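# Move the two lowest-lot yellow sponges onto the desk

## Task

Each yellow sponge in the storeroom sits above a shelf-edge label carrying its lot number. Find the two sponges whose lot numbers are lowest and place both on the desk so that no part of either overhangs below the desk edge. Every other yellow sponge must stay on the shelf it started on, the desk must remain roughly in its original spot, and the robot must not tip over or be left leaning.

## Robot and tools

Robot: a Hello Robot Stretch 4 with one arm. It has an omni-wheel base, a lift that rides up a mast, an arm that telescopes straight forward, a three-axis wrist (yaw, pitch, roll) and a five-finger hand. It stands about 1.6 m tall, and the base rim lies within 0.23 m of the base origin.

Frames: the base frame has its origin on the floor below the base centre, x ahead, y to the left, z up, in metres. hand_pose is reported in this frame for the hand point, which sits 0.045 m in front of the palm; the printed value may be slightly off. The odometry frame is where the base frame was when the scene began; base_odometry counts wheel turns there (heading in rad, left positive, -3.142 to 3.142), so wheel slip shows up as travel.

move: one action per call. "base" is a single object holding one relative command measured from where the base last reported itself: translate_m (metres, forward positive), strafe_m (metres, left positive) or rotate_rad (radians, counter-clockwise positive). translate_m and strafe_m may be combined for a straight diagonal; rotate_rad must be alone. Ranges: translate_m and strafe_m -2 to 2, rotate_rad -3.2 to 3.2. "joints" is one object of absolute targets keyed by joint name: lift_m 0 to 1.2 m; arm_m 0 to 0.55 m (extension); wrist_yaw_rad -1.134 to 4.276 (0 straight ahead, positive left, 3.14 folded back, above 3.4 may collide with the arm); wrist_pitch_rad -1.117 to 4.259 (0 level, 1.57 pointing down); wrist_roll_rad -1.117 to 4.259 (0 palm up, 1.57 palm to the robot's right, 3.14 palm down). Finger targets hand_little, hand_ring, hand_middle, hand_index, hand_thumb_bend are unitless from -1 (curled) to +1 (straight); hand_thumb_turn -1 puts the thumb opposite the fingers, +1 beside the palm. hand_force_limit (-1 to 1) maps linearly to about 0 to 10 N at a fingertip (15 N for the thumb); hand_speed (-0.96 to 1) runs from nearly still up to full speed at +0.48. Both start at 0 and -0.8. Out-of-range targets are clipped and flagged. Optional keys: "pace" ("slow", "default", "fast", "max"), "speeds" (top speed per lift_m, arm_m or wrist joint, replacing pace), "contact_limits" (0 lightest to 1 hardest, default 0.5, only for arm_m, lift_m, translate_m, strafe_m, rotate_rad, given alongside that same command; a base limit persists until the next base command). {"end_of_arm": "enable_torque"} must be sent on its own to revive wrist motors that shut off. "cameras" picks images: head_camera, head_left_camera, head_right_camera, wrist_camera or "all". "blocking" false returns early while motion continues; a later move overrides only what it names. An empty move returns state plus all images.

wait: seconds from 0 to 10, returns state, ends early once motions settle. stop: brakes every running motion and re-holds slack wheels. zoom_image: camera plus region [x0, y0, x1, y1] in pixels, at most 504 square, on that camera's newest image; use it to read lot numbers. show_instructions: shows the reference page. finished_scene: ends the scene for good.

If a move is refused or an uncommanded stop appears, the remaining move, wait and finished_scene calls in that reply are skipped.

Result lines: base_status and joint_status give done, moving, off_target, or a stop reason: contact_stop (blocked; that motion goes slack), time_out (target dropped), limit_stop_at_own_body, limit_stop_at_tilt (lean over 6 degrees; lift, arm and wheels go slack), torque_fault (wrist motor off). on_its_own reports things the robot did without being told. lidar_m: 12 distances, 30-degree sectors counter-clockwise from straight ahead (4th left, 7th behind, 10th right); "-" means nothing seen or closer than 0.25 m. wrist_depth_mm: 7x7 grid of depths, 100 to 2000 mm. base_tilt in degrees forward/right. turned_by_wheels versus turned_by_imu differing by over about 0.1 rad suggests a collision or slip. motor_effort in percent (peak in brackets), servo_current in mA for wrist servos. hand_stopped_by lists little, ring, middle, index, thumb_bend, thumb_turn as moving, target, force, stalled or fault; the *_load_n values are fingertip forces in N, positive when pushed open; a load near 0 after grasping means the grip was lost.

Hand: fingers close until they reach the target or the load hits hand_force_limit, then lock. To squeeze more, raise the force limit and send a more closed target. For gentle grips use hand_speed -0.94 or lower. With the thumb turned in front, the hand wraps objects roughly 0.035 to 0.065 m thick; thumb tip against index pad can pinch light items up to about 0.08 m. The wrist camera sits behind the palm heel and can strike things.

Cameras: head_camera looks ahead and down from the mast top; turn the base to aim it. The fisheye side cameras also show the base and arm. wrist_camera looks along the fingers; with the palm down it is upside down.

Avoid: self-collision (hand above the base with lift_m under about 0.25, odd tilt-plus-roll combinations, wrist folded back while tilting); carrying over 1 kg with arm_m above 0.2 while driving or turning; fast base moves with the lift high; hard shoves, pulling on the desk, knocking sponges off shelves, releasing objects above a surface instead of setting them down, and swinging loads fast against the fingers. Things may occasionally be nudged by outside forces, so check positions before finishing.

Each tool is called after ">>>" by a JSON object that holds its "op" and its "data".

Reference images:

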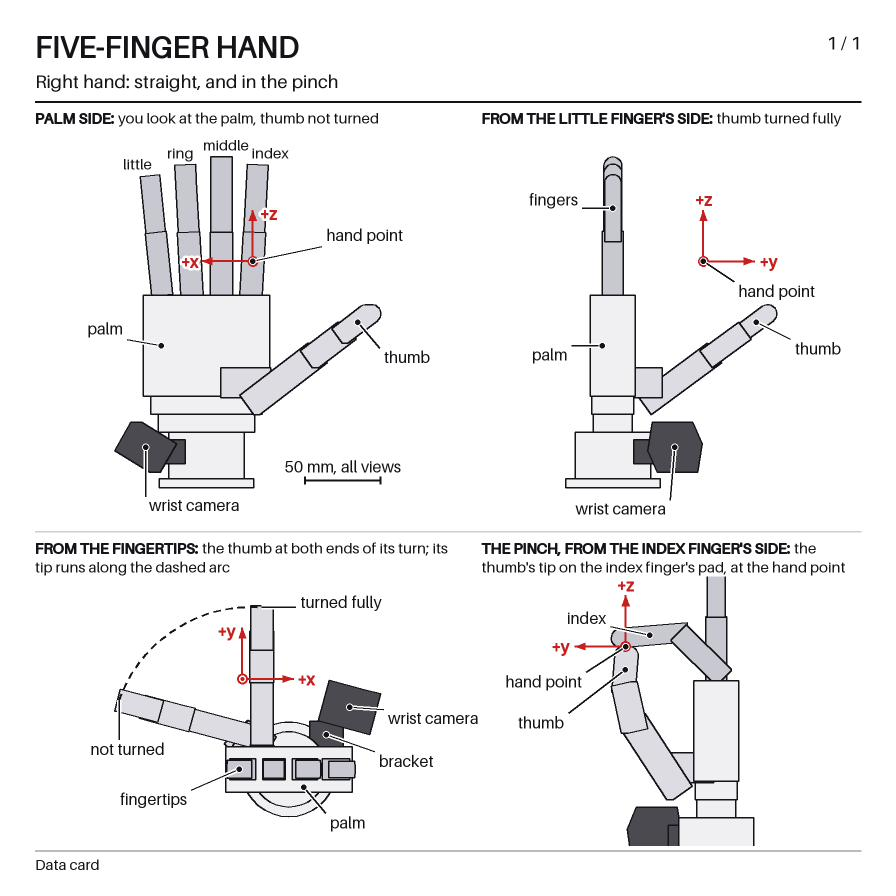

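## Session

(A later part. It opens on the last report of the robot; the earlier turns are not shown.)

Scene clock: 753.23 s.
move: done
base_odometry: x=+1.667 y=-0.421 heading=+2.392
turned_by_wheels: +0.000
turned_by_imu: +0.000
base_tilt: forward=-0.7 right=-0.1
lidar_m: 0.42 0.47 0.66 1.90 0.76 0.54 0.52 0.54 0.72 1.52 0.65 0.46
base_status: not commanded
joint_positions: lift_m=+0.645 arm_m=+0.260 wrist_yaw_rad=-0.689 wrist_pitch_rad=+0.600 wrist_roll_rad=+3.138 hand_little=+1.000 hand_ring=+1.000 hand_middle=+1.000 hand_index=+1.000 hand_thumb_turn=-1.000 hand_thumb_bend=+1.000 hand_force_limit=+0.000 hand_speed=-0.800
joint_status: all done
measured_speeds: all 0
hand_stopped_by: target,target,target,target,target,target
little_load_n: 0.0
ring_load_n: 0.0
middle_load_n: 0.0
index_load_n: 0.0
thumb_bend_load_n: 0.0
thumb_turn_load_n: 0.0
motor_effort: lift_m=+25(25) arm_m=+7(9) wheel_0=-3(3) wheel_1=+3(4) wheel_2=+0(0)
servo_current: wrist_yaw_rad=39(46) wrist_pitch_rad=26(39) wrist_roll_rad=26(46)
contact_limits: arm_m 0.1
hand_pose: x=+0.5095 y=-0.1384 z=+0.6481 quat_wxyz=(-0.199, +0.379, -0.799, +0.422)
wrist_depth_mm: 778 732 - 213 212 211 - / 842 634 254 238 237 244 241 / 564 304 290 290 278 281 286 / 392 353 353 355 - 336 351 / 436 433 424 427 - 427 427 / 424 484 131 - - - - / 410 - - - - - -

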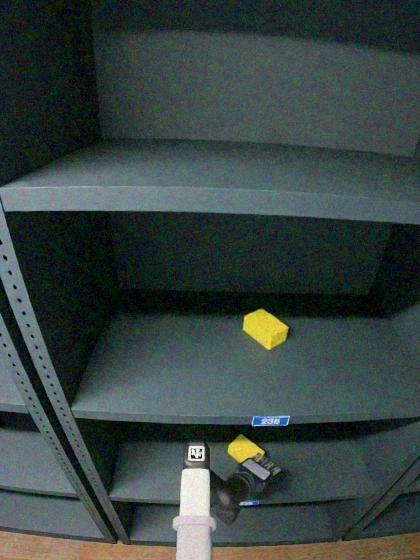

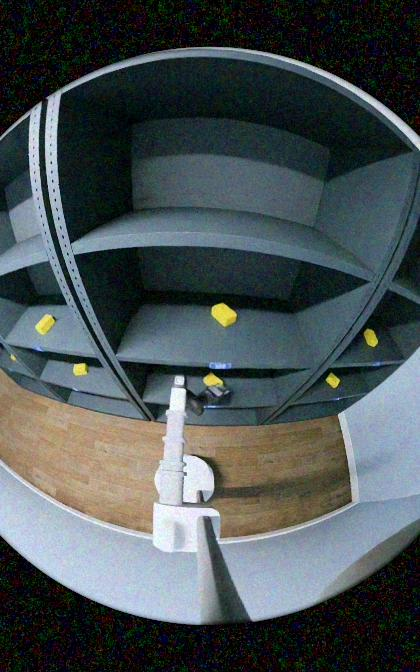

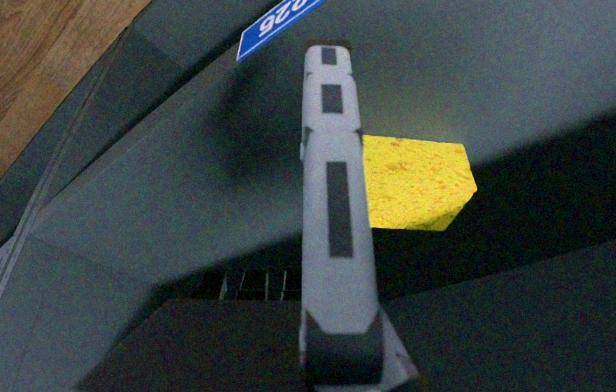

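>>> {"op": "move", "data": {"joints": {"arm_m": 0.395}, "pace": "slow", "contact_limits": {"arm_m": 0.1}, "cameras": ["head_camera", "head_right_camera", "wrist_camera"]}}

Scene clock: 807.07 s.
move: done
base_odometry: x=+1.667 y=-0.421 heading=+2.392
turned_by_wheels: +0.000
turned_by_imu: -0.001
base_tilt: forward=-0.9 right=-0.1
lidar_m: 0.42 0.48 0.66 1.91 0.76 0.53 0.51 0.53 0.76 1.53 0.65 0.47
base_status: not commanded
joint_positions: lift_m=+0.645 arm_m=+0.395 wrist_yaw_rad=-0.689 wrist_pitch_rad=+0.600 wrist_roll_rad=+3.138 hand_little=+1.000 hand_ring=+1.000 hand_middle=+1.000 hand_index=+1.000 hand_thumb_turn=-1.000 hand_thumb_bend=+1.000 hand_force_limit=+0.000 hand_speed=-0.800
joint_status: all done
measured_speeds: all 0
hand_stopped_by: target,target,target,target,target,target
little_load_n: 0.0
ring_load_n: 0.0
middle_load_n: 0.0
index_load_n: 0.0
thumb_bend_load_n: 0.0
thumb_turn_load_n: 0.0
motor_effort: lift_m=+25(25) arm_m=+7(9) wheel_0=-3(3) wheel_1=+3(4) wheel_2=+0(0)
servo_current: wrist_yaw_rad=26(46) wrist_pitch_rad=33(39) wrist_roll_rad=46(46)
contact_limits: arm_m 0.1
hand_pose: x=+0.6445 y=-0.1384 z=+0.6481 quat_wxyz=(-0.199, +0.379, -0.799, +0.422)
wrist_depth_mm: 215 216 180 186 211 211 - / 242 244 191 186 237 243 240 / 289 289 290 290 289 287 286 / 353 353 351 351 - 351 336 / 436 430 427 424 - - - / 427 484 131 - - - - / 410 - - - - - -

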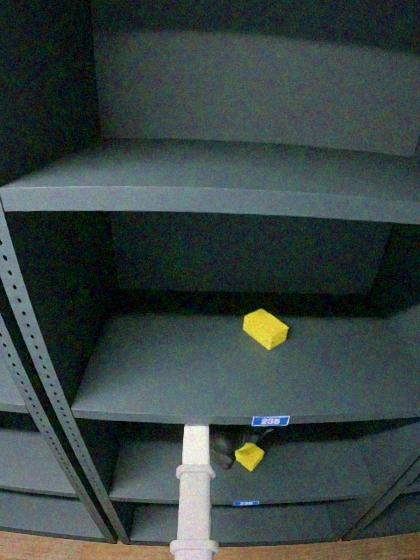

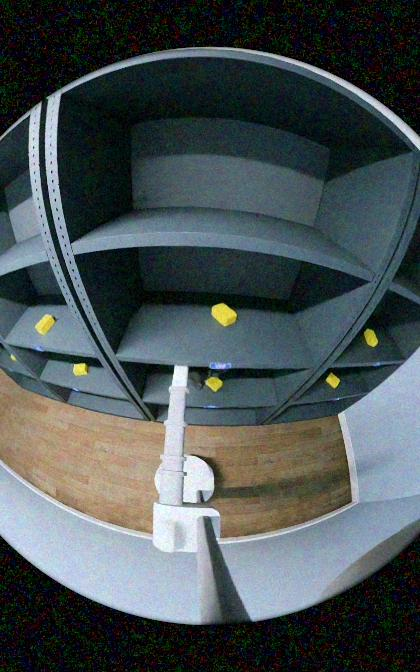

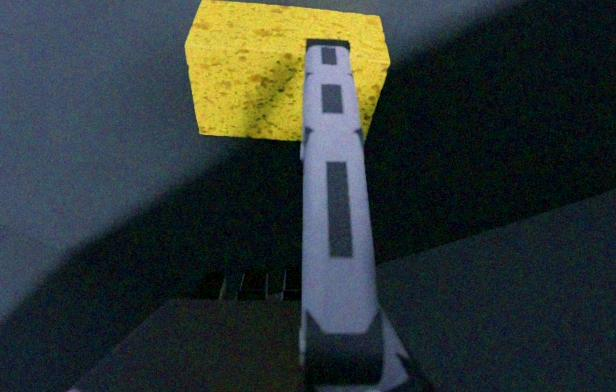

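>>> {"op": "move", "data": {"base": {"strafe_m": -0.008}, "joints": {"arm_m": 0.404, "lift_m": 0.615}, "pace": "slow", "contact_limits": {"arm_m": 0.1, "lift_m": 0.1}, "cameras": ["wrist_camera"]}}

Scene clock: 850.67 s.
move: done
base_odometry: x=+1.672 y=-0.415 heading=+2.392
turned_by_wheels: +0.000
turned_by_imu: -0.001
base_tilt: forward=-0.8 right=+0.0
lidar_m: 0.42 0.47 0.66 1.88 0.76 0.52 0.50 0.53 0.76 1.52 0.66 0.45
base_status: done
joint_positions: lift_m=+0.615 arm_m=+0.404 wrist_yaw_rad=-0.689 wrist_pitch_rad=+0.600 wrist_roll_rad=+3.138 hand_little=+1.000 hand_ring=+1.000 hand_middle=+1.000 hand_index=+1.000 hand_thumb_turn=-1.000 hand_thumb_bend=+1.000 hand_force_limit=+0.000 hand_speed=-0.800
joint_status: all done
measured_speeds: all 0
hand_stopped_by: target,target,target,target,target,target
little_load_n: 0.0
ring_load_n: 0.0
middle_load_n: 0.0
index_load_n: 0.0
thumb_bend_load_n: 0.0
thumb_turn_load_n: 0.5
motor_effort: lift_m=+15(23) arm_m=+7(10) wheel_0=+3(9) wheel_1=-4(9) wheel_2=+0(3)
servo_current: wrist_yaw_rad=20(39) wrist_pitch_rad=33(39) wrist_roll_rad=39(39)
contact_limits: arm_m 0.1; lift_m 0.1
hand_pose: x=+0.6535 y=-0.1384 z=+0.6189 quat_wxyz=(-0.199, +0.379, -0.799, +0.422)
wrist_depth_mm: 183 185 159 164 176 180 - / 213 208 155 151 196 206 212 / 247 248 183 183 247 246 245 / 303 303 303 301 - 300 300 / 397 389 366 364 - 362 - / 415 473 131 - - - - / 402 - - - - - -

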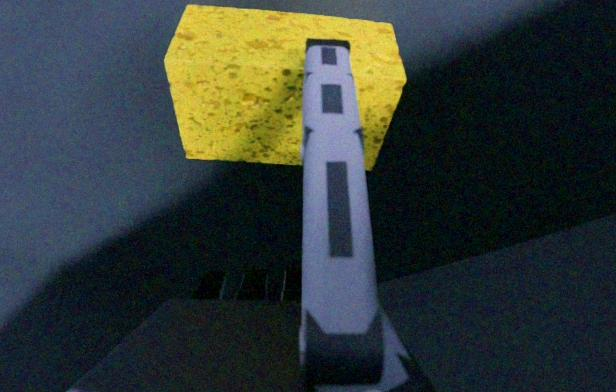

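>>> {"op": "move", "data": {"base": {"strafe_m": -0.005}, "joints": {"arm_m": 0.41, "lift_m": 0.585}, "pace": "slow", "contact_limits": {"arm_m": 0.1, "lift_m": 0.1}, "cameras": ["wrist_camera"]}}

Scene clock: 908.03 s.
move: done
base_odometry: x=+1.676 y=-0.411 heading=+2.392
turned_by_wheels: +0.000
turned_by_imu: -0.001
base_tilt: forward=-0.7 right=+0.0
lidar_m: 0.43 0.49 0.67 1.86 0.76 0.53 0.52 0.53 0.74 1.50 0.65 0.47
base_status: done
joint_positions: lift_m=+0.585 arm_m=+0.410 wrist_yaw_rad=-0.689 wrist_pitch_rad=+0.600 wrist_roll_rad=+3.138 hand_little=+1.000 hand_ring=+1.000 hand_middle=+1.000 hand_index=+1.000 hand_thumb_turn=-1.000 hand_thumb_bend=+1.000 hand_force_limit=+0.000 hand_speed=-0.800
joint_status: all done
measured_speeds: all 0
hand_stopped_by: target,target,target,target,target,target
little_load_n: 0.0
ring_load_n: 0.0
middle_load_n: 0.0
index_load_n: 0.0
thumb_bend_load_n: 0.0
thumb_turn_load_n: 0.0
motor_effort: lift_m=+15(16) arm_m=+7(9) wheel_0=+5(10) wheel_1=-6(9) wheel_2=+0(4)
servo_current: wrist_yaw_rad=46(46) wrist_pitch_rad=26(46) wrist_roll_rad=33(46)
contact_limits: arm_m 0.1; lift_m 0.1
hand_pose: x=+0.6595 y=-0.1384 z=+0.5889 quat_wxyz=(-0.199, +0.379, -0.799, +0.422)
wrist_depth_mm: 151 148 145 146 151 151 - / 171 162 127 127 139 172 - / 204 197 141 140 140 203 209 / 251 250 171 171 - 248 247 / 327 322 301 315 - 317 301 / 402 421 131 - - - - / 399 - - - - - -

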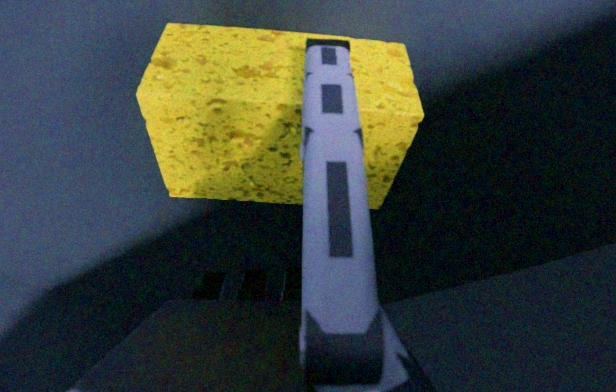

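>>> {"op": "move", "data": {"joints": {"lift_m": 0.572, "hand_index": 0.5, "hand_middle": 0.5, "hand_ring": 0.5, "hand_little": 0.5, "hand_thumb_bend": 0.6}, "pace": "slow", "contact_limits": {"lift_m": 0.1}, "cameras": ["wrist_camera"]}}

Scene clock: 923.73 s.
move: done
base_odometry: x=+1.676 y=-0.411 heading=+2.392
turned_by_wheels: +0.000
turned_by_imu: -0.001
base_tilt: forward=-0.9 right=+0.0
lidar_m: 0.43 0.46 0.66 1.91 0.76 0.53 0.50 0.51 0.74 1.49 0.65 0.44
base_status: not commanded
joint_positions: lift_m=+0.572 arm_m=+0.410 wrist_yaw_rad=-0.689 wrist_pitch_rad=+0.600 wrist_roll_rad=+3.138 hand_little=+0.500 hand_ring=+0.500 hand_middle=+0.500 hand_index=+0.500 hand_thumb_turn=-1.000 hand_thumb_bend=+0.600 hand_force_limit=+0.000 hand_speed=-0.800
joint_status: all done
measured_speeds: all 0
hand_stopped_by: target,target,target,target,target,target
little_load_n: 0.0
ring_load_n: 0.0
middle_load_n: 0.0
index_load_n: 0.0
thumb_bend_load_n: 0.0
thumb_turn_load_n: 0.5
motor_effort: lift_m=+15(16) arm_m=+7(7) wheel_0=+4(5) wheel_1=-7(7) wheel_2=+0(0)
servo_current: wrist_yaw_rad=26(39) wrist_pitch_rad=33(39) wrist_roll_rad=33(46)
contact_limits: arm_m 0.1; lift_m 0.1
hand_pose: x=+0.6594 y=-0.1384 z=+0.5759 quat_wxyz=(-0.199, +0.379, -0.799, +0.422)
wrist_depth_mm: 137 138 136 136 136 138 - / 160 152 148 153 158 156 - / 179 179 134 135 155 185 183 / 228 218 148 148 208 225 225 / 296 291 185 178 - 289 289 / 392 384 156 132 - - - / 397 - - - - - -

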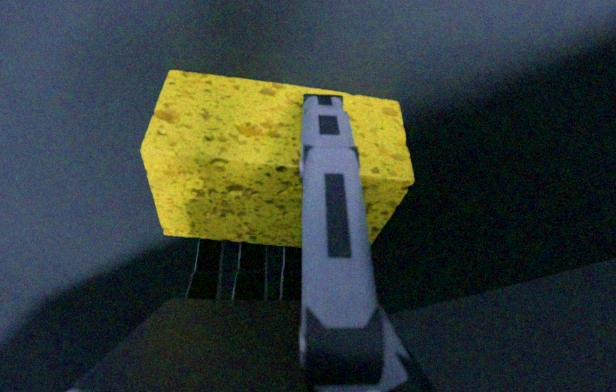

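>>> {"op": "move", "data": {"joints": {"hand_index": 0.25, "hand_middle": 0.25, "hand_ring": 0.25, "hand_little": 0.25, "hand_thumb_bend": 0.35, "hand_speed": -0.88, "hand_force_limit": -0.6}, "cameras": ["wrist_camera"]}}

Scene clock: 946.73 s.
move: off_target
base_odometry: x=+1.676 y=-0.411 heading=+2.392
turned_by_wheels: +0.000
turned_by_imu: +0.000
base_tilt: forward=-0.8 right=+0.0
lidar_m: 0.43 0.47 0.64 1.86 0.76 0.53 0.50 0.53 0.75 1.52 0.65 0.47
base_status: not commanded
joint_positions: lift_m=+0.572 arm_m=+0.410 wrist_yaw_rad=-0.689 wrist_pitch_rad=+0.600 wrist_roll_rad=+3.138 hand_little=+0.250 hand_ring=+0.290 hand_middle=+0.346 hand_index=+0.424 hand_thumb_turn=-1.000 hand_thumb_bend=+0.564 hand_force_limit=-0.600 hand_speed=-0.880
joint_status: hand_ring off_target (ended at +0.290, target +0.250); hand_middle off_target (ended at +0.346, target +0.250); hand_index off_target (ended at +0.424, target +0.250); hand_thumb_bend off_target (ended at +0.564, target +0.350); the others done
measured_speeds: all 0
hand_stopped_by: target,force,force,force,force,target
little_load_n: 0.0
ring_load_n: 2.0
middle_load_n: 1.5
index_load_n: 0.5
thumb_bend_load_n: 5.5
thumb_turn_load_n: 0.0
motor_effort: lift_m=+15(15) arm_m=+7(7) wheel_0=+5(5) wheel_1=-6(7) wheel_2=+0(0)
servo_current: wrist_yaw_rad=33(39) wrist_pitch_rad=33(46) wrist_roll_rad=33(52)
contact_limits: arm_m 0.1; lift_m 0.1
hand_pose: x=+0.6594 y=-0.1384 z=+0.5759 quat_wxyz=(-0.199, +0.379, -0.799, +0.422)
wrist_depth_mm: 138 139 137 137 136 137 - / 160 153 149 153 158 156 - / 179 174 134 133 153 185 183 / 229 219 148 148 208 225 225 / 297 296 176 178 - 289 290 / 397 387 131 132 - - - / 399 - - - - - -

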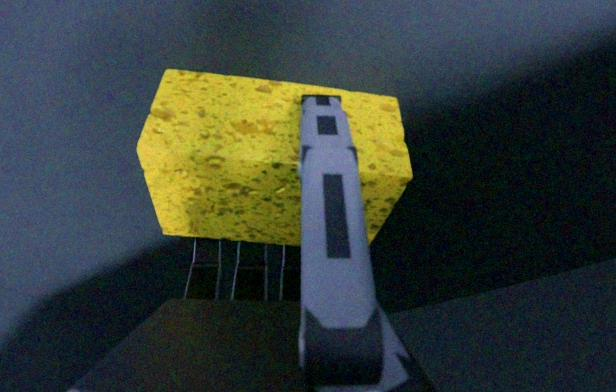

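>>> {"op": "move", "data": {"joints": {"hand_index": 0.2, "hand_middle": 0.15, "hand_ring": 0.1, "hand_little": 0.1, "hand_thumb_bend": 0.4, "hand_speed": -0.9, "hand_force_limit": -0.3}, "cameras": ["wrist_camera"]}}

Scene clock: 957.40 s.
move: off_target
base_odometry: x=+1.676 y=-0.411 heading=+2.392
turned_by_wheels: +0.000
turned_by_imu: +0.000
base_tilt: forward=-0.7 right=-0.1
lidar_m: 0.43 0.48 0.67 1.90 0.77 0.51 0.51 0.54 0.77 1.51 0.65 0.46
base_status: not commanded
joint_positions: lift_m=+0.572 arm_m=+0.410 wrist_yaw_rad=-0.689 wrist_pitch_rad=+0.600 wrist_roll_rad=+3.138 hand_little=+0.168 hand_ring=+0.254 hand_middle=+0.310 hand_index=+0.360 hand_thumb_turn=-1.000 hand_thumb_bend=+0.565 hand_force_limit=-0.300 hand_speed=-0.900
joint_status: hand_little off_target (ended at +0.168, target +0.100); hand_ring off_target (ended at +0.254, target +0.100); hand_middle off_target (ended at +0.310, target +0.150); hand_index off_target (ended at +0.360, target +0.200); hand_thumb_bend off_target (ended at +0.565, target +0.400); the others done
measured_speeds: all 0
hand_stopped_by: force,force,force,force,force,target
little_load_n: 4.5
ring_load_n: 1.5
middle_load_n: 1.5
index_load_n: 4.0
thumb_bend_load_n: 9.5
thumb_turn_load_n: 2.0
motor_effort: lift_m=+15(15) arm_m=+7(7) wheel_0=+4(5) wheel_1=-6(7) wheel_2=+0(0)
servo_current: wrist_yaw_rad=20(46) wrist_pitch_rad=39(39) wrist_roll_rad=33(39)
contact_limits: arm_m 0.1; lift_m 0.1
hand_pose: x=+0.6594 y=-0.1384 z=+0.5759 quat_wxyz=(-0.199, +0.379, -0.799, +0.422)
wrist_depth_mm: 138 139 137 137 137 138 - / 161 153 145 150 158 158 - / 186 175 132 132 150 186 185 / 229 220 148 149 150 227 227 / 300 296 174 178 - 290 294 / 397 389 131 132 - - - / 399 - - - - - -

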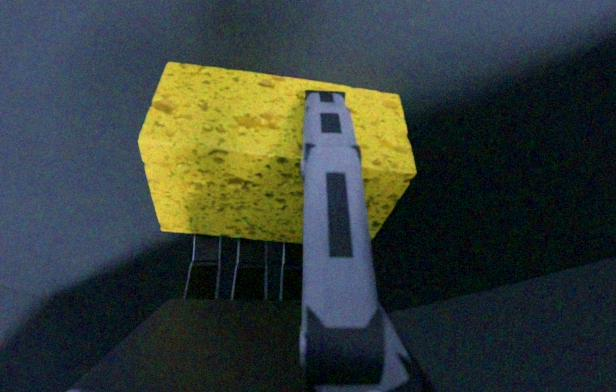

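>>> {"op": "move", "data": {"joints": {"lift_m": 0.61}, "pace": "slow", "cameras": ["wrist_camera", "head_camera"]}}

Scene clock: 962.57 s.
move: done
base_odometry: x=+1.676 y=-0.411 heading=+2.392
turned_by_wheels: +0.000
turned_by_imu: +0.000
base_tilt: forward=-0.8 right=+0.0
lidar_m: 0.43 0.48 0.66 1.85 0.73 0.55 0.51 0.54 0.73 1.52 0.64 0.47
base_status: not commanded
joint_positions: lift_m=+0.610 arm_m=+0.410 wrist_yaw_rad=-0.689 wrist_pitch_rad=+0.600 wrist_roll_rad=+3.138 hand_little=+0.168 hand_ring=+0.254 hand_middle=+0.310 hand_index=+0.360 hand_thumb_turn=-1.000 hand_thumb_bend=+0.565 hand_force_limit=-0.300 hand_speed=-0.900
joint_status: all done
measured_speeds: all 0
hand_stopped_by: force,force,force,force,force,target
little_load_n: 3.5
ring_load_n: 1.5
middle_load_n: 1.5
index_load_n: 4.0
thumb_bend_load_n: 10.0
thumb_turn_load_n: 2.5
motor_effort: lift_m=+25(26) arm_m=+7(7) wheel_0=+4(5) wheel_1=-6(7) wheel_2=+0(0)
servo_current: wrist_yaw_rad=26(46) wrist_pitch_rad=33(39) wrist_roll_rad=26(39)
contact_limits: arm_m 0.1
hand_pose: x=+0.6594 y=-0.1384 z=+0.6131 quat_wxyz=(-0.199, +0.379, -0.799, +0.422)
wrist_depth_mm: 177 179 175 180 179 177 - / 200 196 144 191 195 200 205 / 238 223 132 132 147 237 236 / 293 279 149 149 - 290 290 / 382 377 174 177 - 349 - / 413 455 131 132 - - - / 397 - - - - - -
pictures: head_camera, wrist_camera

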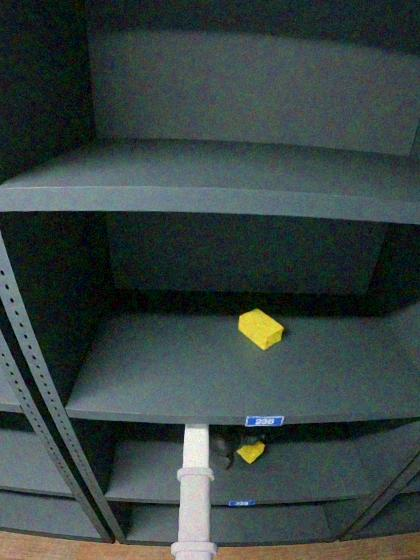

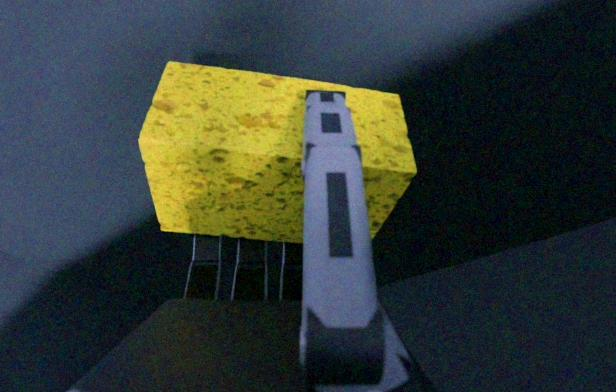

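>>> {"op": "move", "data": {"joints": {"arm_m": 0.0}, "pace": "slow", "cameras": ["wrist_camera"]}}

>>> {"op": "move", "data": {"base": {"translate_m": -0.07}, "pace": "slow", "cameras": ["head_camera", "head_right_camera", "wrist_camera"]}}

Scene clock: 991.77 s.
move: done
base_odometry: x=+1.676 y=-0.411 heading=+2.392
turned_by_wheels: +0.000
turned_by_imu: -0.001
base_tilt: forward=-0.8 right=-0.1
lidar_m: 0.42 0.47 0.64 1.89 0.74 0.54 0.50 0.54 0.76 1.51 0.65 0.46
base_status: not commanded
joint_positions: lift_m=+0.610 arm_m=+0.000 wrist_yaw_rad=-0.689 wrist_pitch_rad=+0.600 wrist_roll_rad=+3.138 hand_little=+0.168 hand_ring=+0.254 hand_middle=+0.310 hand_index=+0.360 hand_thumb_turn=-1.000 hand_thumb_bend=+0.565 hand_force_limit=-0.300 hand_speed=-0.900
joint_status: all done
measured_speeds: all 0
hand_stopped_by: force,force,force,force,force,target
little_load_n: 3.5
ring_load_n: 1.5
middle_load_n: 1.0
index_load_n: 3.5
thumb_bend_load_n: 10.0
thumb_turn_load_n: 2.5
motor_effort: lift_m=+25(25) arm_m=-7(9) wheel_0=+5(5) wheel_1=-6(7) wheel_2=+0(0)
servo_current: wrist_yaw_rad=33(46) wrist_pitch_rad=39(39) wrist_roll_rad=33(46)
hand_pose: x=+0.2499 y=-0.1384 z=+0.6131 quat_wxyz=(-0.199, +0.379, -0.799, +0.422)
wrist_depth_mm: 750 750 759 741 - - - / 831 820 144 144 - - - / 991 931 132 132 145 - - / 1205 991 149 149 - - 322 / 1255 - 174 177 - 379 379 / - - 131 132 - - - / - - - - - - -

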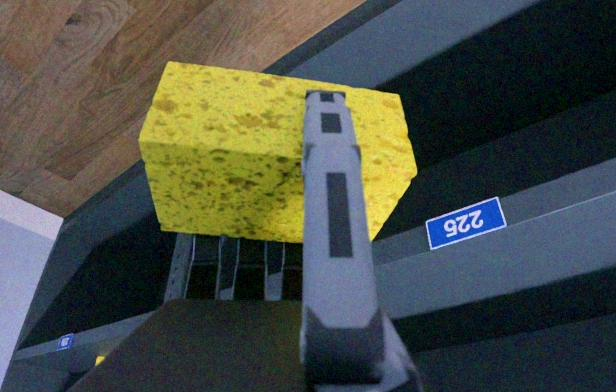

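Scene clock: 993.73 s.
move: done
base_odometry: x=+1.727 y=-0.459 heading=+2.391
turned_by_wheels: +0.000
turned_by_imu: +0.000
base_tilt: forward=-0.8 right=+0.0
lidar_m: 0.51 0.55 0.75 1.77 0.65 0.45 0.44 0.46 0.65 1.50 0.75 0.54
base_status: done
joint_positions: lift_m=+0.610 arm_m=+0.000 wrist_yaw_rad=-0.689 wrist_pitch_rad=+0.600 wrist_roll_rad=+3.138 hand_little=+0.168 hand_ring=+0.254 hand_middle=+0.310 hand_index=+0.360 hand_thumb_turn=-1.000 hand_thumb_bend=+0.565 hand_force_limit=-0.300 hand_speed=-0.900
joint_status: not commanded
measured_speeds: all 0
hand_stopped_by: force,force,force,force,force,target
little_load_n: 3.5
ring_load_n: 1.5
middle_load_n: 1.0
index_load_n: 4.0
thumb_bend_load_n: 10.0
thumb_turn_load_n: 2.5
motor_effort: lift_m=+25(25) arm_m=-7(7) wheel_0=-4(9) wheel_1=-4(10) wheel_2=+5(13)
servo_current: wrist_yaw_rad=39(46) wrist_pitch_rad=33(46) wrist_roll_rad=39(46)
hand_pose: x=+0.2499 y=-0.1384 z=+0.6131 quat_wxyz=(-0.199, +0.379, -0.799, +0.422)
wrist_depth_mm: 741 750 759 741 - - - / 842 820 144 151 - - - / 1008 931 132 132 145 - - / 1205 1138 149 149 - - - / - - 173 177 - 415 379 / 1205 - 131 132 - - - / - - - - - - -

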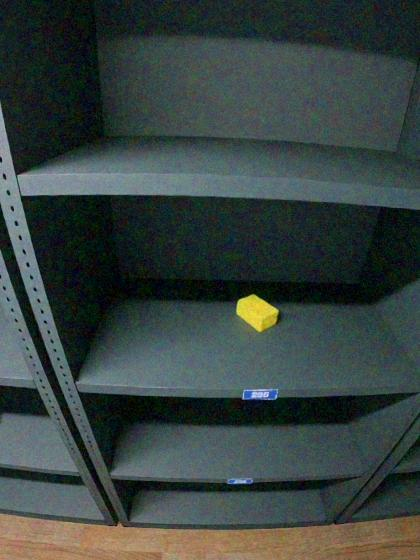

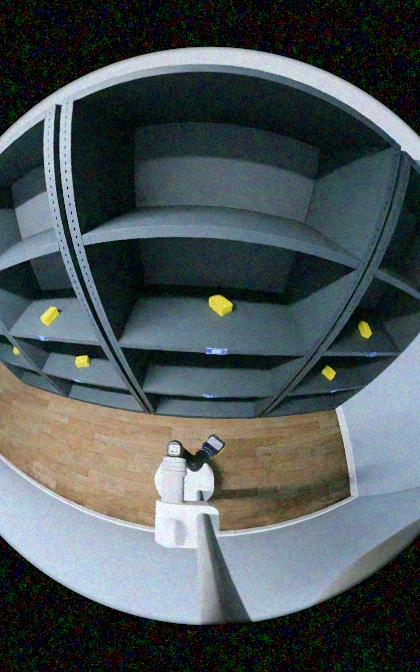

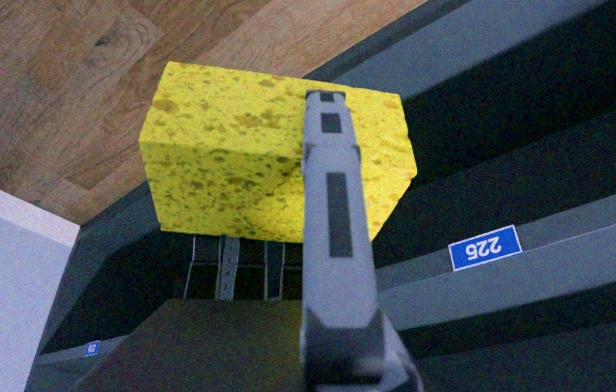

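>>> {"op": "move", "data": {"base": {"strafe_m": 1.6}, "cameras": ["head_camera"]}}

Scene clock: 1005.00 s.
move: done
base_odometry: x=+0.636 y=-1.629 heading=+2.391
turned_by_wheels: +0.000
turned_by_imu: -0.001
base_tilt: forward=-0.7 right=+0.0
lidar_m: 0.51 0.55 0.77 1.60 0.64 0.46 0.44 0.44 0.63 1.81 0.78 0.53
base_status: done
joint_positions: lift_m=+0.610 arm_m=+0.000 wrist_yaw_rad=-0.689 wrist_pitch_rad=+0.600 wrist_roll_rad=+3.138 hand_little=+0.168 hand_ring=+0.254 hand_middle=+0.310 hand_index=+0.360 hand_thumb_turn=-1.000 hand_thumb_bend=+0.565 hand_force_limit=-0.300 hand_speed=-0.900
joint_status: not commanded
measured_speeds: all 0
hand_stopped_by: force,force,force,force,force,target
little_load_n: 3.5
ring_load_n: 1.5
middle_load_n: 1.0
index_load_n: 4.0
thumb_bend_load_n: 10.0
thumb_turn_load_n: 2.5
motor_effort: lift_m=+25(25) arm_m=-7(7) wheel_0=-2(14) wheel_1=+1(15) wheel_2=+0(4)
servo_current: wrist_yaw_rad=26(46) wrist_pitch_rad=33(46) wrist_roll_rad=33(52)
hand_pose: x=+0.2499 y=-0.1384 z=+0.6131 quat_wxyz=(-0.199, +0.379, -0.799, +0.422)
wrist_depth_mm: 741 741 759 759 732 - - / 842 820 144 151 162 - - / 1008 931 132 132 145 - - / 1205 1118 149 149 - - - / 1499 1138 173 177 - 421 384 / - - 131 132 - - - / - - - - - - -

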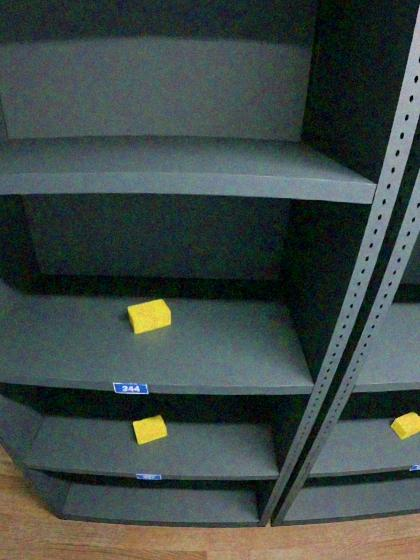

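>>> {"op": "move", "data": {"base": {"strafe_m": 1.12}, "cameras": ["head_camera", "head_right_camera"]}}

Scene clock: 1013.80 s.
move: done
base_odometry: x=-0.128 y=-2.448 heading=+2.391
turned_by_wheels: +0.000
turned_by_imu: -0.001
base_tilt: forward=-0.8 right=+0.0
lidar_m: 1.97 0.71 0.52 0.48 0.52 0.44 0.41 0.45 0.63 1.78 0.78 0.71
base_status: done
joint_positions: lift_m=+0.610 arm_m=+0.000 wrist_yaw_rad=-0.689 wrist_pitch_rad=+0.600 wrist_roll_rad=+3.138 hand_little=+0.168 hand_ring=+0.254 hand_middle=+0.310 hand_index=+0.360 hand_thumb_turn=-1.000 hand_thumb_bend=+0.565 hand_force_limit=-0.300 hand_speed=-0.900
joint_status: not commanded
measured_speeds: all 0
hand_stopped_by: force,force,force,force,force,target
little_load_n: 3.5
ring_load_n: 1.5
middle_load_n: 1.0
index_load_n: 4.0
thumb_bend_load_n: 10.0
thumb_turn_load_n: 2.0
motor_effort: lift_m=+25(25) arm_m=-7(7) wheel_0=-2(14) wheel_1=+2(15) wheel_2=+0(5)
servo_current: wrist_yaw_rad=26(46) wrist_pitch_rad=33(46) wrist_roll_rad=39(46)
hand_pose: x=+0.2499 y=-0.1384 z=+0.6131 quat_wxyz=(-0.199, +0.379, -0.799, +0.422)
wrist_depth_mm: 741 750 750 759 741 750 741 / 842 820 144 154 809 842 842 / 991 946 132 132 145 991 991 / 1205 1138 149 149 - 1205 1205 / 1430 1336 173 177 - 1537 1576 / - - 131 132 - - - / - - - - - - -

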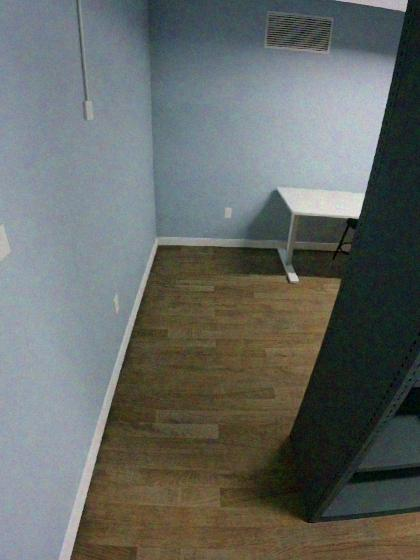

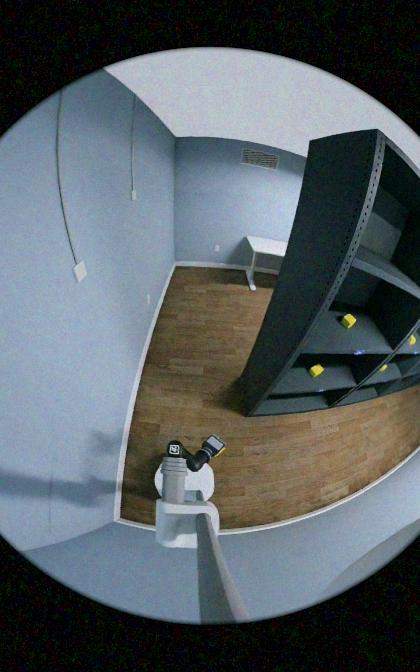

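>>> {"op": "move", "data": {"base": {"strafe_m": 0.1}, "cameras": []}}

>>> {"op": "move", "data": {"base": {"translate_m": 1.3}, "cameras": ["head_camera", "head_right_camera"]}}

Scene clock: 1026.53 s.
move: done
base_odometry: x=-0.196 y=-2.521 heading=+2.391
turned_by_wheels: +0.000
turned_by_imu: -0.001
base_tilt: forward=-0.8 right=+0.0
lidar_m: 1.62 0.60 0.40 0.37 0.44 0.44 0.42 0.46 0.60 1.76 0.80 0.84
base_status: done
joint_positions: lift_m=+0.610 arm_m=+0.000 wrist_yaw_rad=-0.689 wrist_pitch_rad=+0.600 wrist_roll_rad=+3.138 hand_little=+0.168 hand_ring=+0.254 hand_middle=+0.310 hand_index=+0.360 hand_thumb_turn=-1.000 hand_thumb_bend=+0.565 hand_force_limit=-0.300 hand_speed=-0.900
joint_status: not commanded
measured_speeds: all 0
hand_stopped_by: force,force,force,force,force,target
little_load_n: 3.5
ring_load_n: 1.5
middle_load_n: 1.0
index_load_n: 4.0
thumb_bend_load_n: 10.0
thumb_turn_load_n: 2.5
motor_effort: lift_m=+25(25) arm_m=-7(7) wheel_0=-4(14) wheel_1=+2(15) wheel_2=+0(5)
servo_current: wrist_yaw_rad=39(39) wrist_pitch_rad=33(39) wrist_roll_rad=26(46)
hand_pose: x=+0.2499 y=-0.1384 z=+0.6131 quat_wxyz=(-0.199, +0.379, -0.799, +0.422)
wrist_depth_mm: 750 750 750 759 750 750 732 / 842 820 144 154 798 842 831 / 991 931 132 132 145 991 991 / 1229 1118 149 149 - 1205 1205 / 1430 - 173 177 - 1537 1576 / - - 131 132 - - - / - - - - - - -

Scene clock: 1032.37 s.
move: done
base_odometry: x=-1.147 y=-1.635 heading=+2.392
turned_by_wheels: +0.001
turned_by_imu: -0.008
base_tilt: forward=-0.9 right=+0.0
lidar_m: 1.65 0.60 0.44 0.39 0.41 0.60 1.71 0.85 0.62 1.03 1.72 1.50
base_status: done
joint_positions: lift_m=+0.610 arm_m=+0.000 wrist_yaw_rad=-0.689 wrist_pitch_rad=+0.600 wrist_roll_rad=+3.138 hand_little=+0.168 hand_ring=+0.254 hand_middle=+0.310 hand_index=+0.360 hand_thumb_turn=-1.000 hand_thumb_bend=+0.565 hand_force_limit=-0.300 hand_speed=-0.900
joint_status: not commanded
measured_speeds: all 0
hand_stopped_by: force,force,force,force,force,target
little_load_n: 3.5
ring_load_n: 1.0
middle_load_n: 1.0
index_load_n: 4.0
thumb_bend_load_n: 9.5
thumb_turn_load_n: 2.5
motor_effort: lift_m=+24(25) arm_m=-7(7) wheel_0=+5(10) wheel_1=+4(10) wheel_2=-3(17)
servo_current: wrist_yaw_rad=33(46) wrist_pitch_rad=33(46) wrist_roll_rad=26(52)
hand_pose: x=+0.2499 y=-0.1384 z=+0.6131 quat_wxyz=(-0.199, +0.379, -0.799, +0.422)
wrist_depth_mm: 741 750 750 759 750 741 741 / 842 820 144 153 798 842 831 / 991 931 132 132 145 991 991 / 1229 1160 149 149 - 1205 1205 / 1618 1576 174 179 - 1537 1499 / - - 131 156 - - - / - - - - - - -

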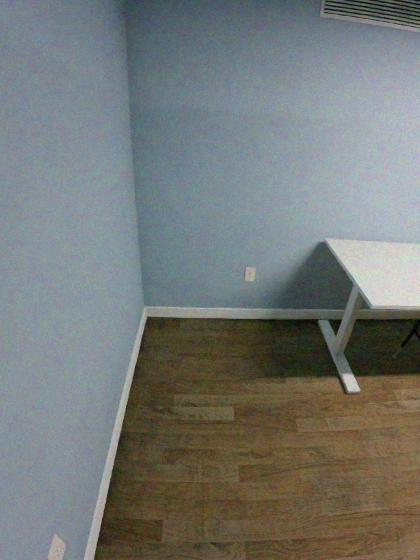

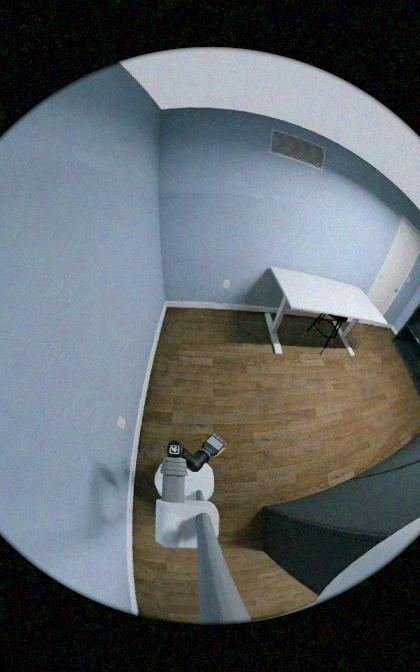

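>>> {"op": "move", "data": {"base": {"translate_m": 0.35}, "joints": {"lift_m": 0.85}, "cameras": []}}

>>> {"op": "move", "data": {"base": {"strafe_m": -1.3}, "cameras": ["all"]}}

Scene clock: 1052.57 s.
move: done
base_odometry: x=-1.403 y=-1.397 heading=+2.392
turned_by_wheels: +0.000
turned_by_imu: -0.004
base_tilt: forward=-0.8 right=-0.1
lidar_m: 1.65 0.57 0.43 0.40 0.41 0.60 1.71 0.87 0.85 2.30 1.25 1.21
base_status: done
joint_positions: lift_m=+0.850 arm_m=+0.000 wrist_yaw_rad=-0.689 wrist_pitch_rad=+0.600 wrist_roll_rad=+3.138 hand_little=+0.168 hand_ring=+0.254 hand_middle=+0.310 hand_index=+0.360 hand_thumb_turn=-1.000 hand_thumb_bend=+0.565 hand_force_limit=-0.300 hand_speed=-0.900
joint_status: all done
measured_speeds: all 0
hand_stopped_by: force,force,force,force,force,target
little_load_n: 3.5
ring_load_n: 1.5
middle_load_n: 1.0
index_load_n: 3.5
thumb_bend_load_n: 10.0
thumb_turn_load_n: 2.5
motor_effort: lift_m=+24(27) arm_m=-7(7) wheel_0=+2(10) wheel_1=+3(13) wheel_2=-2(17)
servo_current: wrist_yaw_rad=20(46) wrist_pitch_rad=26(46) wrist_roll_rad=39(52)
hand_pose: x=+0.2499 y=-0.1384 z=+0.8531 quat_wxyz=(-0.198, +0.379, -0.799, +0.422)
wrist_depth_mm: 991 1008 1008 1008 976 991 976 / 1138 1098 144 154 1060 1118 1118 / 1336 1255 132 132 145 1336 1308 / 1618 1576 149 149 - 1576 - / - - 174 179 - - - / - - 131 156 - - - / - - - - - - -

Scene clock: 1058.23 s.
move: done
base_odometry: x=-0.517 y=-0.445 heading=+2.392
turned_by_wheels: +0.000
turned_by_imu: -0.003
base_tilt: forward=-0.8 right=+0.0
lidar_m: 0.85 0.89 1.76 1.67 0.86 0.61 0.59 0.57 0.83 2.26 1.29 0.87
base_status: done
joint_positions: lift_m=+0.850 arm_m=+0.000 wrist_yaw_rad=-0.689 wrist_pitch_rad=+0.600 wrist_roll_rad=+3.138 hand_little=+0.168 hand_ring=+0.254 hand_middle=+0.310 hand_index=+0.360 hand_thumb_turn=-1.000 hand_thumb_bend=+0.565 hand_force_limit=-0.300 hand_speed=-0.900
joint_status: not commanded
measured_speeds: all 0
hand_stopped_by: force,force,force,force,force,target
little_load_n: 3.5
ring_load_n: 1.5
middle_load_n: 1.0
index_load_n: 4.0
thumb_bend_load_n: 10.0
thumb_turn_load_n: 2.5
motor_effort: lift_m=+24(25) arm_m=-7(7) wheel_0=+2(14) wheel_1=-3(14) wheel_2=+0(5)
servo_current: wrist_yaw_rad=33(46) wrist_pitch_rad=26(46) wrist_roll_rad=26(46)
hand_pose: x=+0.2499 y=-0.1384 z=+0.8531 quat_wxyz=(-0.198, +0.379, -0.799, +0.422)
wrist_depth_mm: 991 991 1008 1025 991 1008 976 / 1118 1098 144 154 1078 1138 1118 / 1336 1255 132 132 145 1336 1336 / 1661 1576 149 149 - 1576 - / - - 174 179 - - - / - - 131 156 - - - / - - - - - - -
pictures: head_camera, head_left_camera, head_right_camera, wrist_camera

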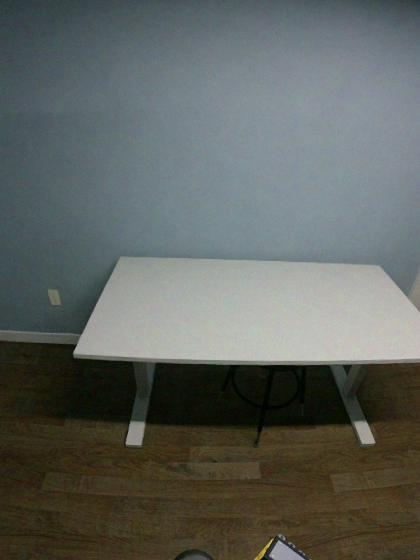

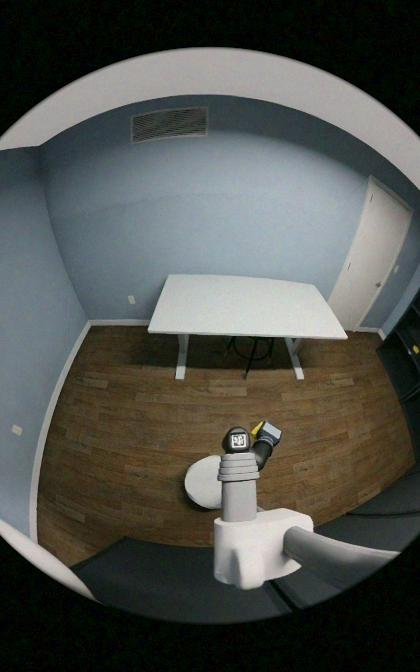

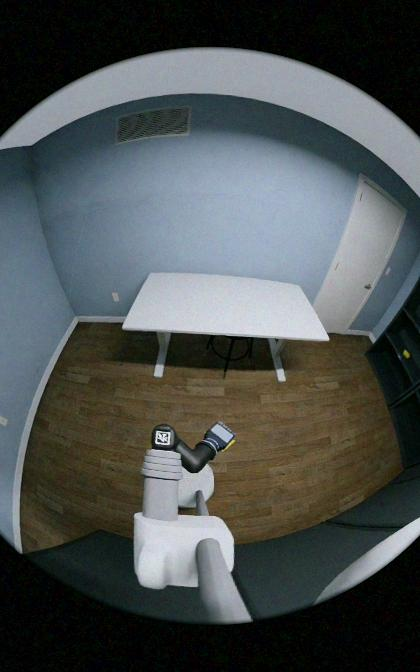

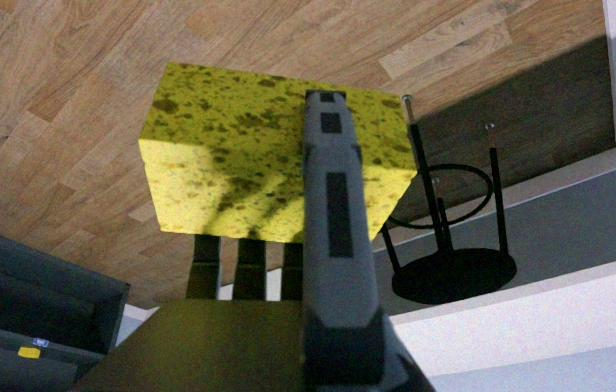

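>>> {"op": "move", "data": {"joints": {"wrist_yaw_rad": 0.0, "lift_m": 1.0}, "speeds": {"wrist_yaw_rad": 0.8}, "cameras": []}}

>>> {"op": "move", "data": {"base": {"translate_m": 0.35}, "pace": "slow", "cameras": ["all"]}}

Scene clock: 1080.50 s.
move: done
base_odometry: x=-0.517 y=-0.445 heading=+2.392
turned_by_wheels: +0.000
turned_by_imu: -0.001
base_tilt: forward=-0.8 right=+0.1
lidar_m: 0.84 0.91 1.72 1.69 0.87 0.62 0.58 0.60 0.85 2.24 1.24 0.91
base_status: not commanded
joint_positions: lift_m=+1.000 arm_m=+0.000 wrist_yaw_rad=-0.001 wrist_pitch_rad=+0.600 wrist_roll_rad=+3.138 hand_little=+0.168 hand_ring=+0.254 hand_middle=+0.310 hand_index=+0.360 hand_thumb_turn=-1.000 hand_thumb_bend=+0.565 hand_force_limit=-0.300 hand_speed=-0.900
joint_status: all done
measured_speeds: all 0
hand_stopped_by: force,force,force,force,force,target
little_load_n: 3.5
ring_load_n: 1.0
middle_load_n: 1.0
index_load_n: 4.0
thumb_bend_load_n: 10.0
thumb_turn_load_n: 2.5
motor_effort: lift_m=+24(27) arm_m=-7(7) wheel_0=+2(2) wheel_1=-3(3) wheel_2=+0(0)
servo_current: wrist_yaw_rad=26(72) wrist_pitch_rad=33(46) wrist_roll_rad=33(52)
hand_pose: x=+0.3198 y=-0.0570 z=+1.0031 quat_wxyz=(-0.329, +0.626, -0.625, +0.331)
wrist_depth_mm: 1160 1138 1160 1182 1160 1138 1138 / 1308 1281 144 154 1255 1281 1308 / 1464 1397 132 132 145 1537 1576 / 1708 1708 149 149 - 1808 1708 / - - 173 177 - - - / - - 130 132 - - - / - - - - - - -

Scene clock: 1085.30 s.
move: done
base_odometry: x=-0.773 y=-0.207 heading=+2.392
turned_by_wheels: +0.000
turned_by_imu: -0.002
base_tilt: forward=-0.9 right=+0.0
lidar_m: 0.52 0.55 1.78 1.67 1.78 0.99 0.93 0.96 1.33 2.53 0.76 0.53
base_status: done
joint_positions: lift_m=+1.000 arm_m=+0.000 wrist_yaw_rad=-0.001 wrist_pitch_rad=+0.600 wrist_roll_rad=+3.138 hand_little=+0.168 hand_ring=+0.254 hand_middle=+0.310 hand_index=+0.360 hand_thumb_turn=-1.000 hand_thumb_bend=+0.565 hand_force_limit=-0.300 hand_speed=-0.900
joint_status: not commanded
measured_speeds: all 0
hand_stopped_by: force,force,force,force,force,target
little_load_n: 3.5
ring_load_n: 1.5
middle_load_n: 1.0
index_load_n: 4.0
thumb_bend_load_n: 10.0
thumb_turn_load_n: 2.5
motor_effort: lift_m=+24(25) arm_m=-7(7) wheel_0=+5(10) wheel_1=+4(11) wheel_2=-6(13)
servo_current: wrist_yaw_rad=33(46) wrist_pitch_rad=33(46) wrist_roll_rad=33(46)
hand_pose: x=+0.3198 y=-0.0570 z=+1.0031 quat_wxyz=(-0.329, +0.626, -0.625, +0.331)
wrist_depth_mm: 1138 1138 1138 1182 1138 1138 1160 / 1205 1255 144 154 1255 1308 1281 / - 127 132 132 145 - - / - 148 149 149 - - - / - - 173 177 - - - / - - 130 132 - - - / - - - - - - -
pictures: head_camera, head_left_camera, head_right_camera, wrist_camera

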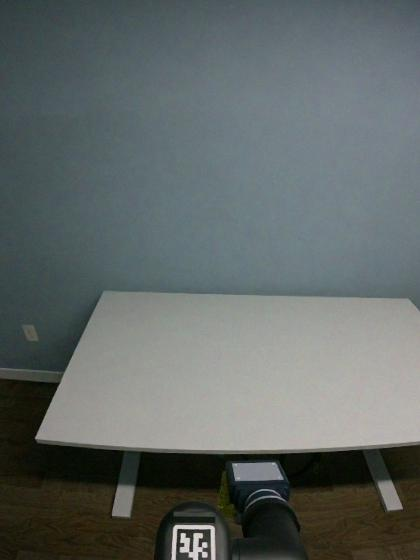

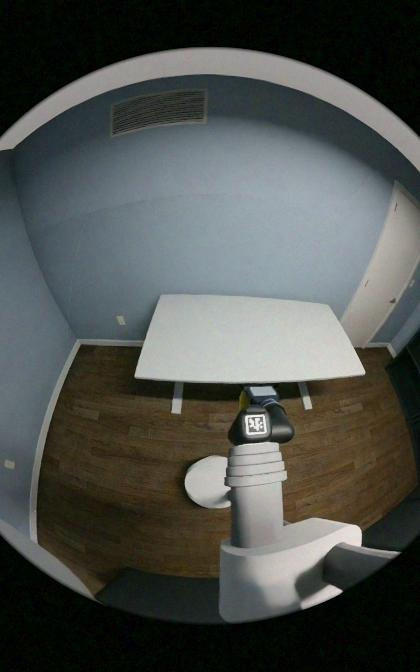

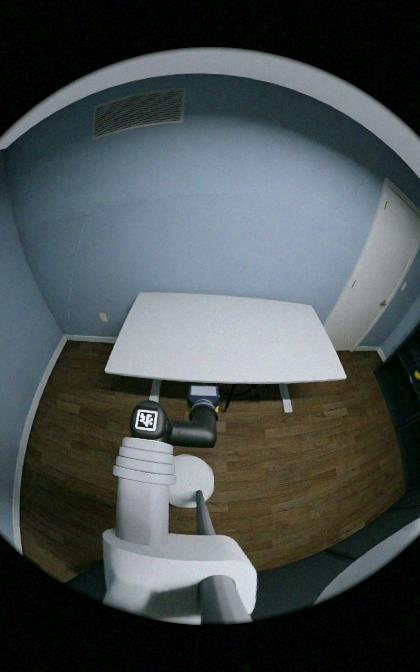

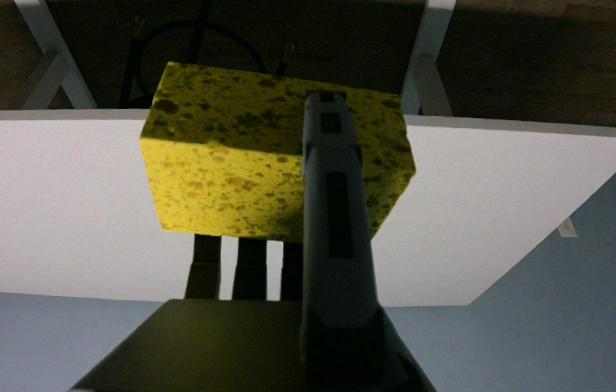

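>>> {"op": "move", "data": {"joints": {"arm_m": 0.42, "lift_m": 0.87}, "pace": "slow", "cameras": ["head_camera", "wrist_camera"]}}

Scene clock: 1103.30 s.
move: done
base_odometry: x=-0.773 y=-0.207 heading=+2.392
turned_by_wheels: +0.000
turned_by_imu: -0.001
base_tilt: forward=-0.9 right=+0.0
lidar_m: 0.52 0.56 1.77 1.69 1.77 0.98 0.92 0.97 1.33 2.55 0.76 0.54
base_status: not commanded
joint_positions: lift_m=+0.870 arm_m=+0.420 wrist_yaw_rad=-0.001 wrist_pitch_rad=+0.600 wrist_roll_rad=+3.138 hand_little=+0.168 hand_ring=+0.254 hand_middle=+0.310 hand_index=+0.360 hand_thumb_turn=-1.000 hand_thumb_bend=+0.565 hand_force_limit=-0.300 hand_speed=-0.900
joint_status: all done
measured_speeds: all 0
hand_stopped_by: force,force,force,force,force,target
little_load_n: 3.5
ring_load_n: 1.5
middle_load_n: 1.0
index_load_n: 3.5
thumb_bend_load_n: 10.0
thumb_turn_load_n: 2.0
motor_effort: lift_m=+15(24) arm_m=+7(9) wheel_0=+5(5) wheel_1=+4(5) wheel_2=-6(6)
servo_current: wrist_yaw_rad=20(52) wrist_pitch_rad=39(46) wrist_roll_rad=39(46)
hand_pose: x=+0.7394 y=-0.0570 z=+0.8738 quat_wxyz=(-0.329, +0.626, -0.625, +0.331)
wrist_depth_mm: 253 256 258 260 258 255 254 / 287 281 144 159 282 289 286 / 342 322 132 132 146 342 329 / - 149 149 149 - - - / - - 173 177 - - - / - - 131 132 - - - / - - - - - - -

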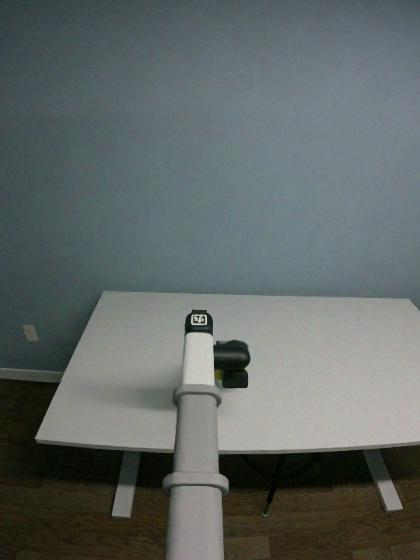

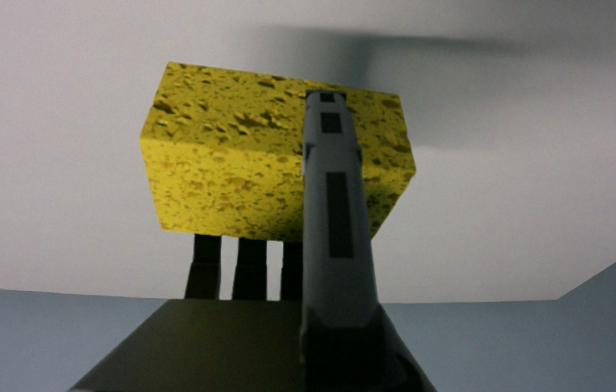

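>>> {"op": "move", "data": {"joints": {"lift_m": 0.772}, "pace": "slow", "contact_limits": {"lift_m": 0.1}, "cameras": ["head_camera", "wrist_camera"]}}

Scene clock: 1114.77 s.
move: done
base_odometry: x=-0.773 y=-0.207 heading=+2.392
turned_by_wheels: +0.000
turned_by_imu: -0.001
base_tilt: forward=-0.8 right=-0.1
lidar_m: 0.51 0.53 1.77 1.67 1.75 0.99 0.93 0.97 1.34 2.55 0.77 0.55
base_status: not commanded
joint_positions: lift_m=+0.772 arm_m=+0.420 wrist_yaw_rad=-0.001 wrist_pitch_rad=+0.600 wrist_roll_rad=+3.138 hand_little=+0.168 hand_ring=+0.254 hand_middle=+0.310 hand_index=+0.360 hand_thumb_turn=-1.000 hand_thumb_bend=+0.565 hand_force_limit=-0.300 hand_speed=-0.900
joint_status: all done
measured_speeds: all 0
hand_stopped_by: force,force,force,force,force,target
little_load_n: 4.0
ring_load_n: 1.0
middle_load_n: 1.0
index_load_n: 4.0
thumb_bend_load_n: 10.0
thumb_turn_load_n: 2.5
motor_effort: lift_m=+16(16) arm_m=+7(7) wheel_0=+5(5) wheel_1=+5(5) wheel_2=-6(6)
servo_current: wrist_yaw_rad=26(52) wrist_pitch_rad=33(39) wrist_roll_rad=33(46)
contact_limits: lift_m 0.1
hand_pose: x=+0.7394 y=-0.0570 z=+0.7758 quat_wxyz=(-0.329, +0.626, -0.625, +0.331)
wrist_depth_mm: 150 152 150 154 153 151 - / 171 167 144 159 167 171 170 / 202 190 132 132 148 203 202 / 248 238 149 149 237 248 248 / 322 320 174 177 - 317 320 / - - 131 132 - - - / - - - - - - -

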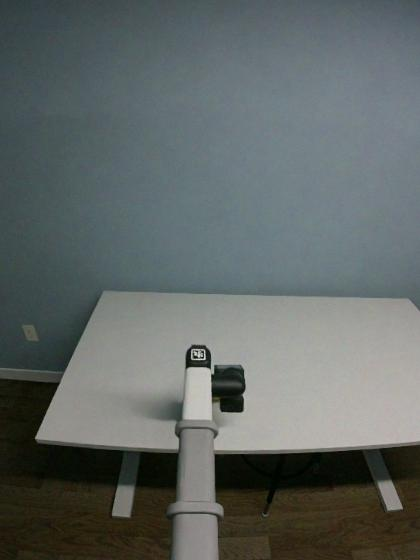

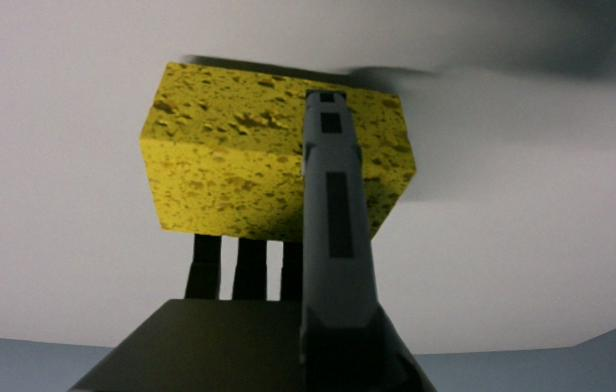

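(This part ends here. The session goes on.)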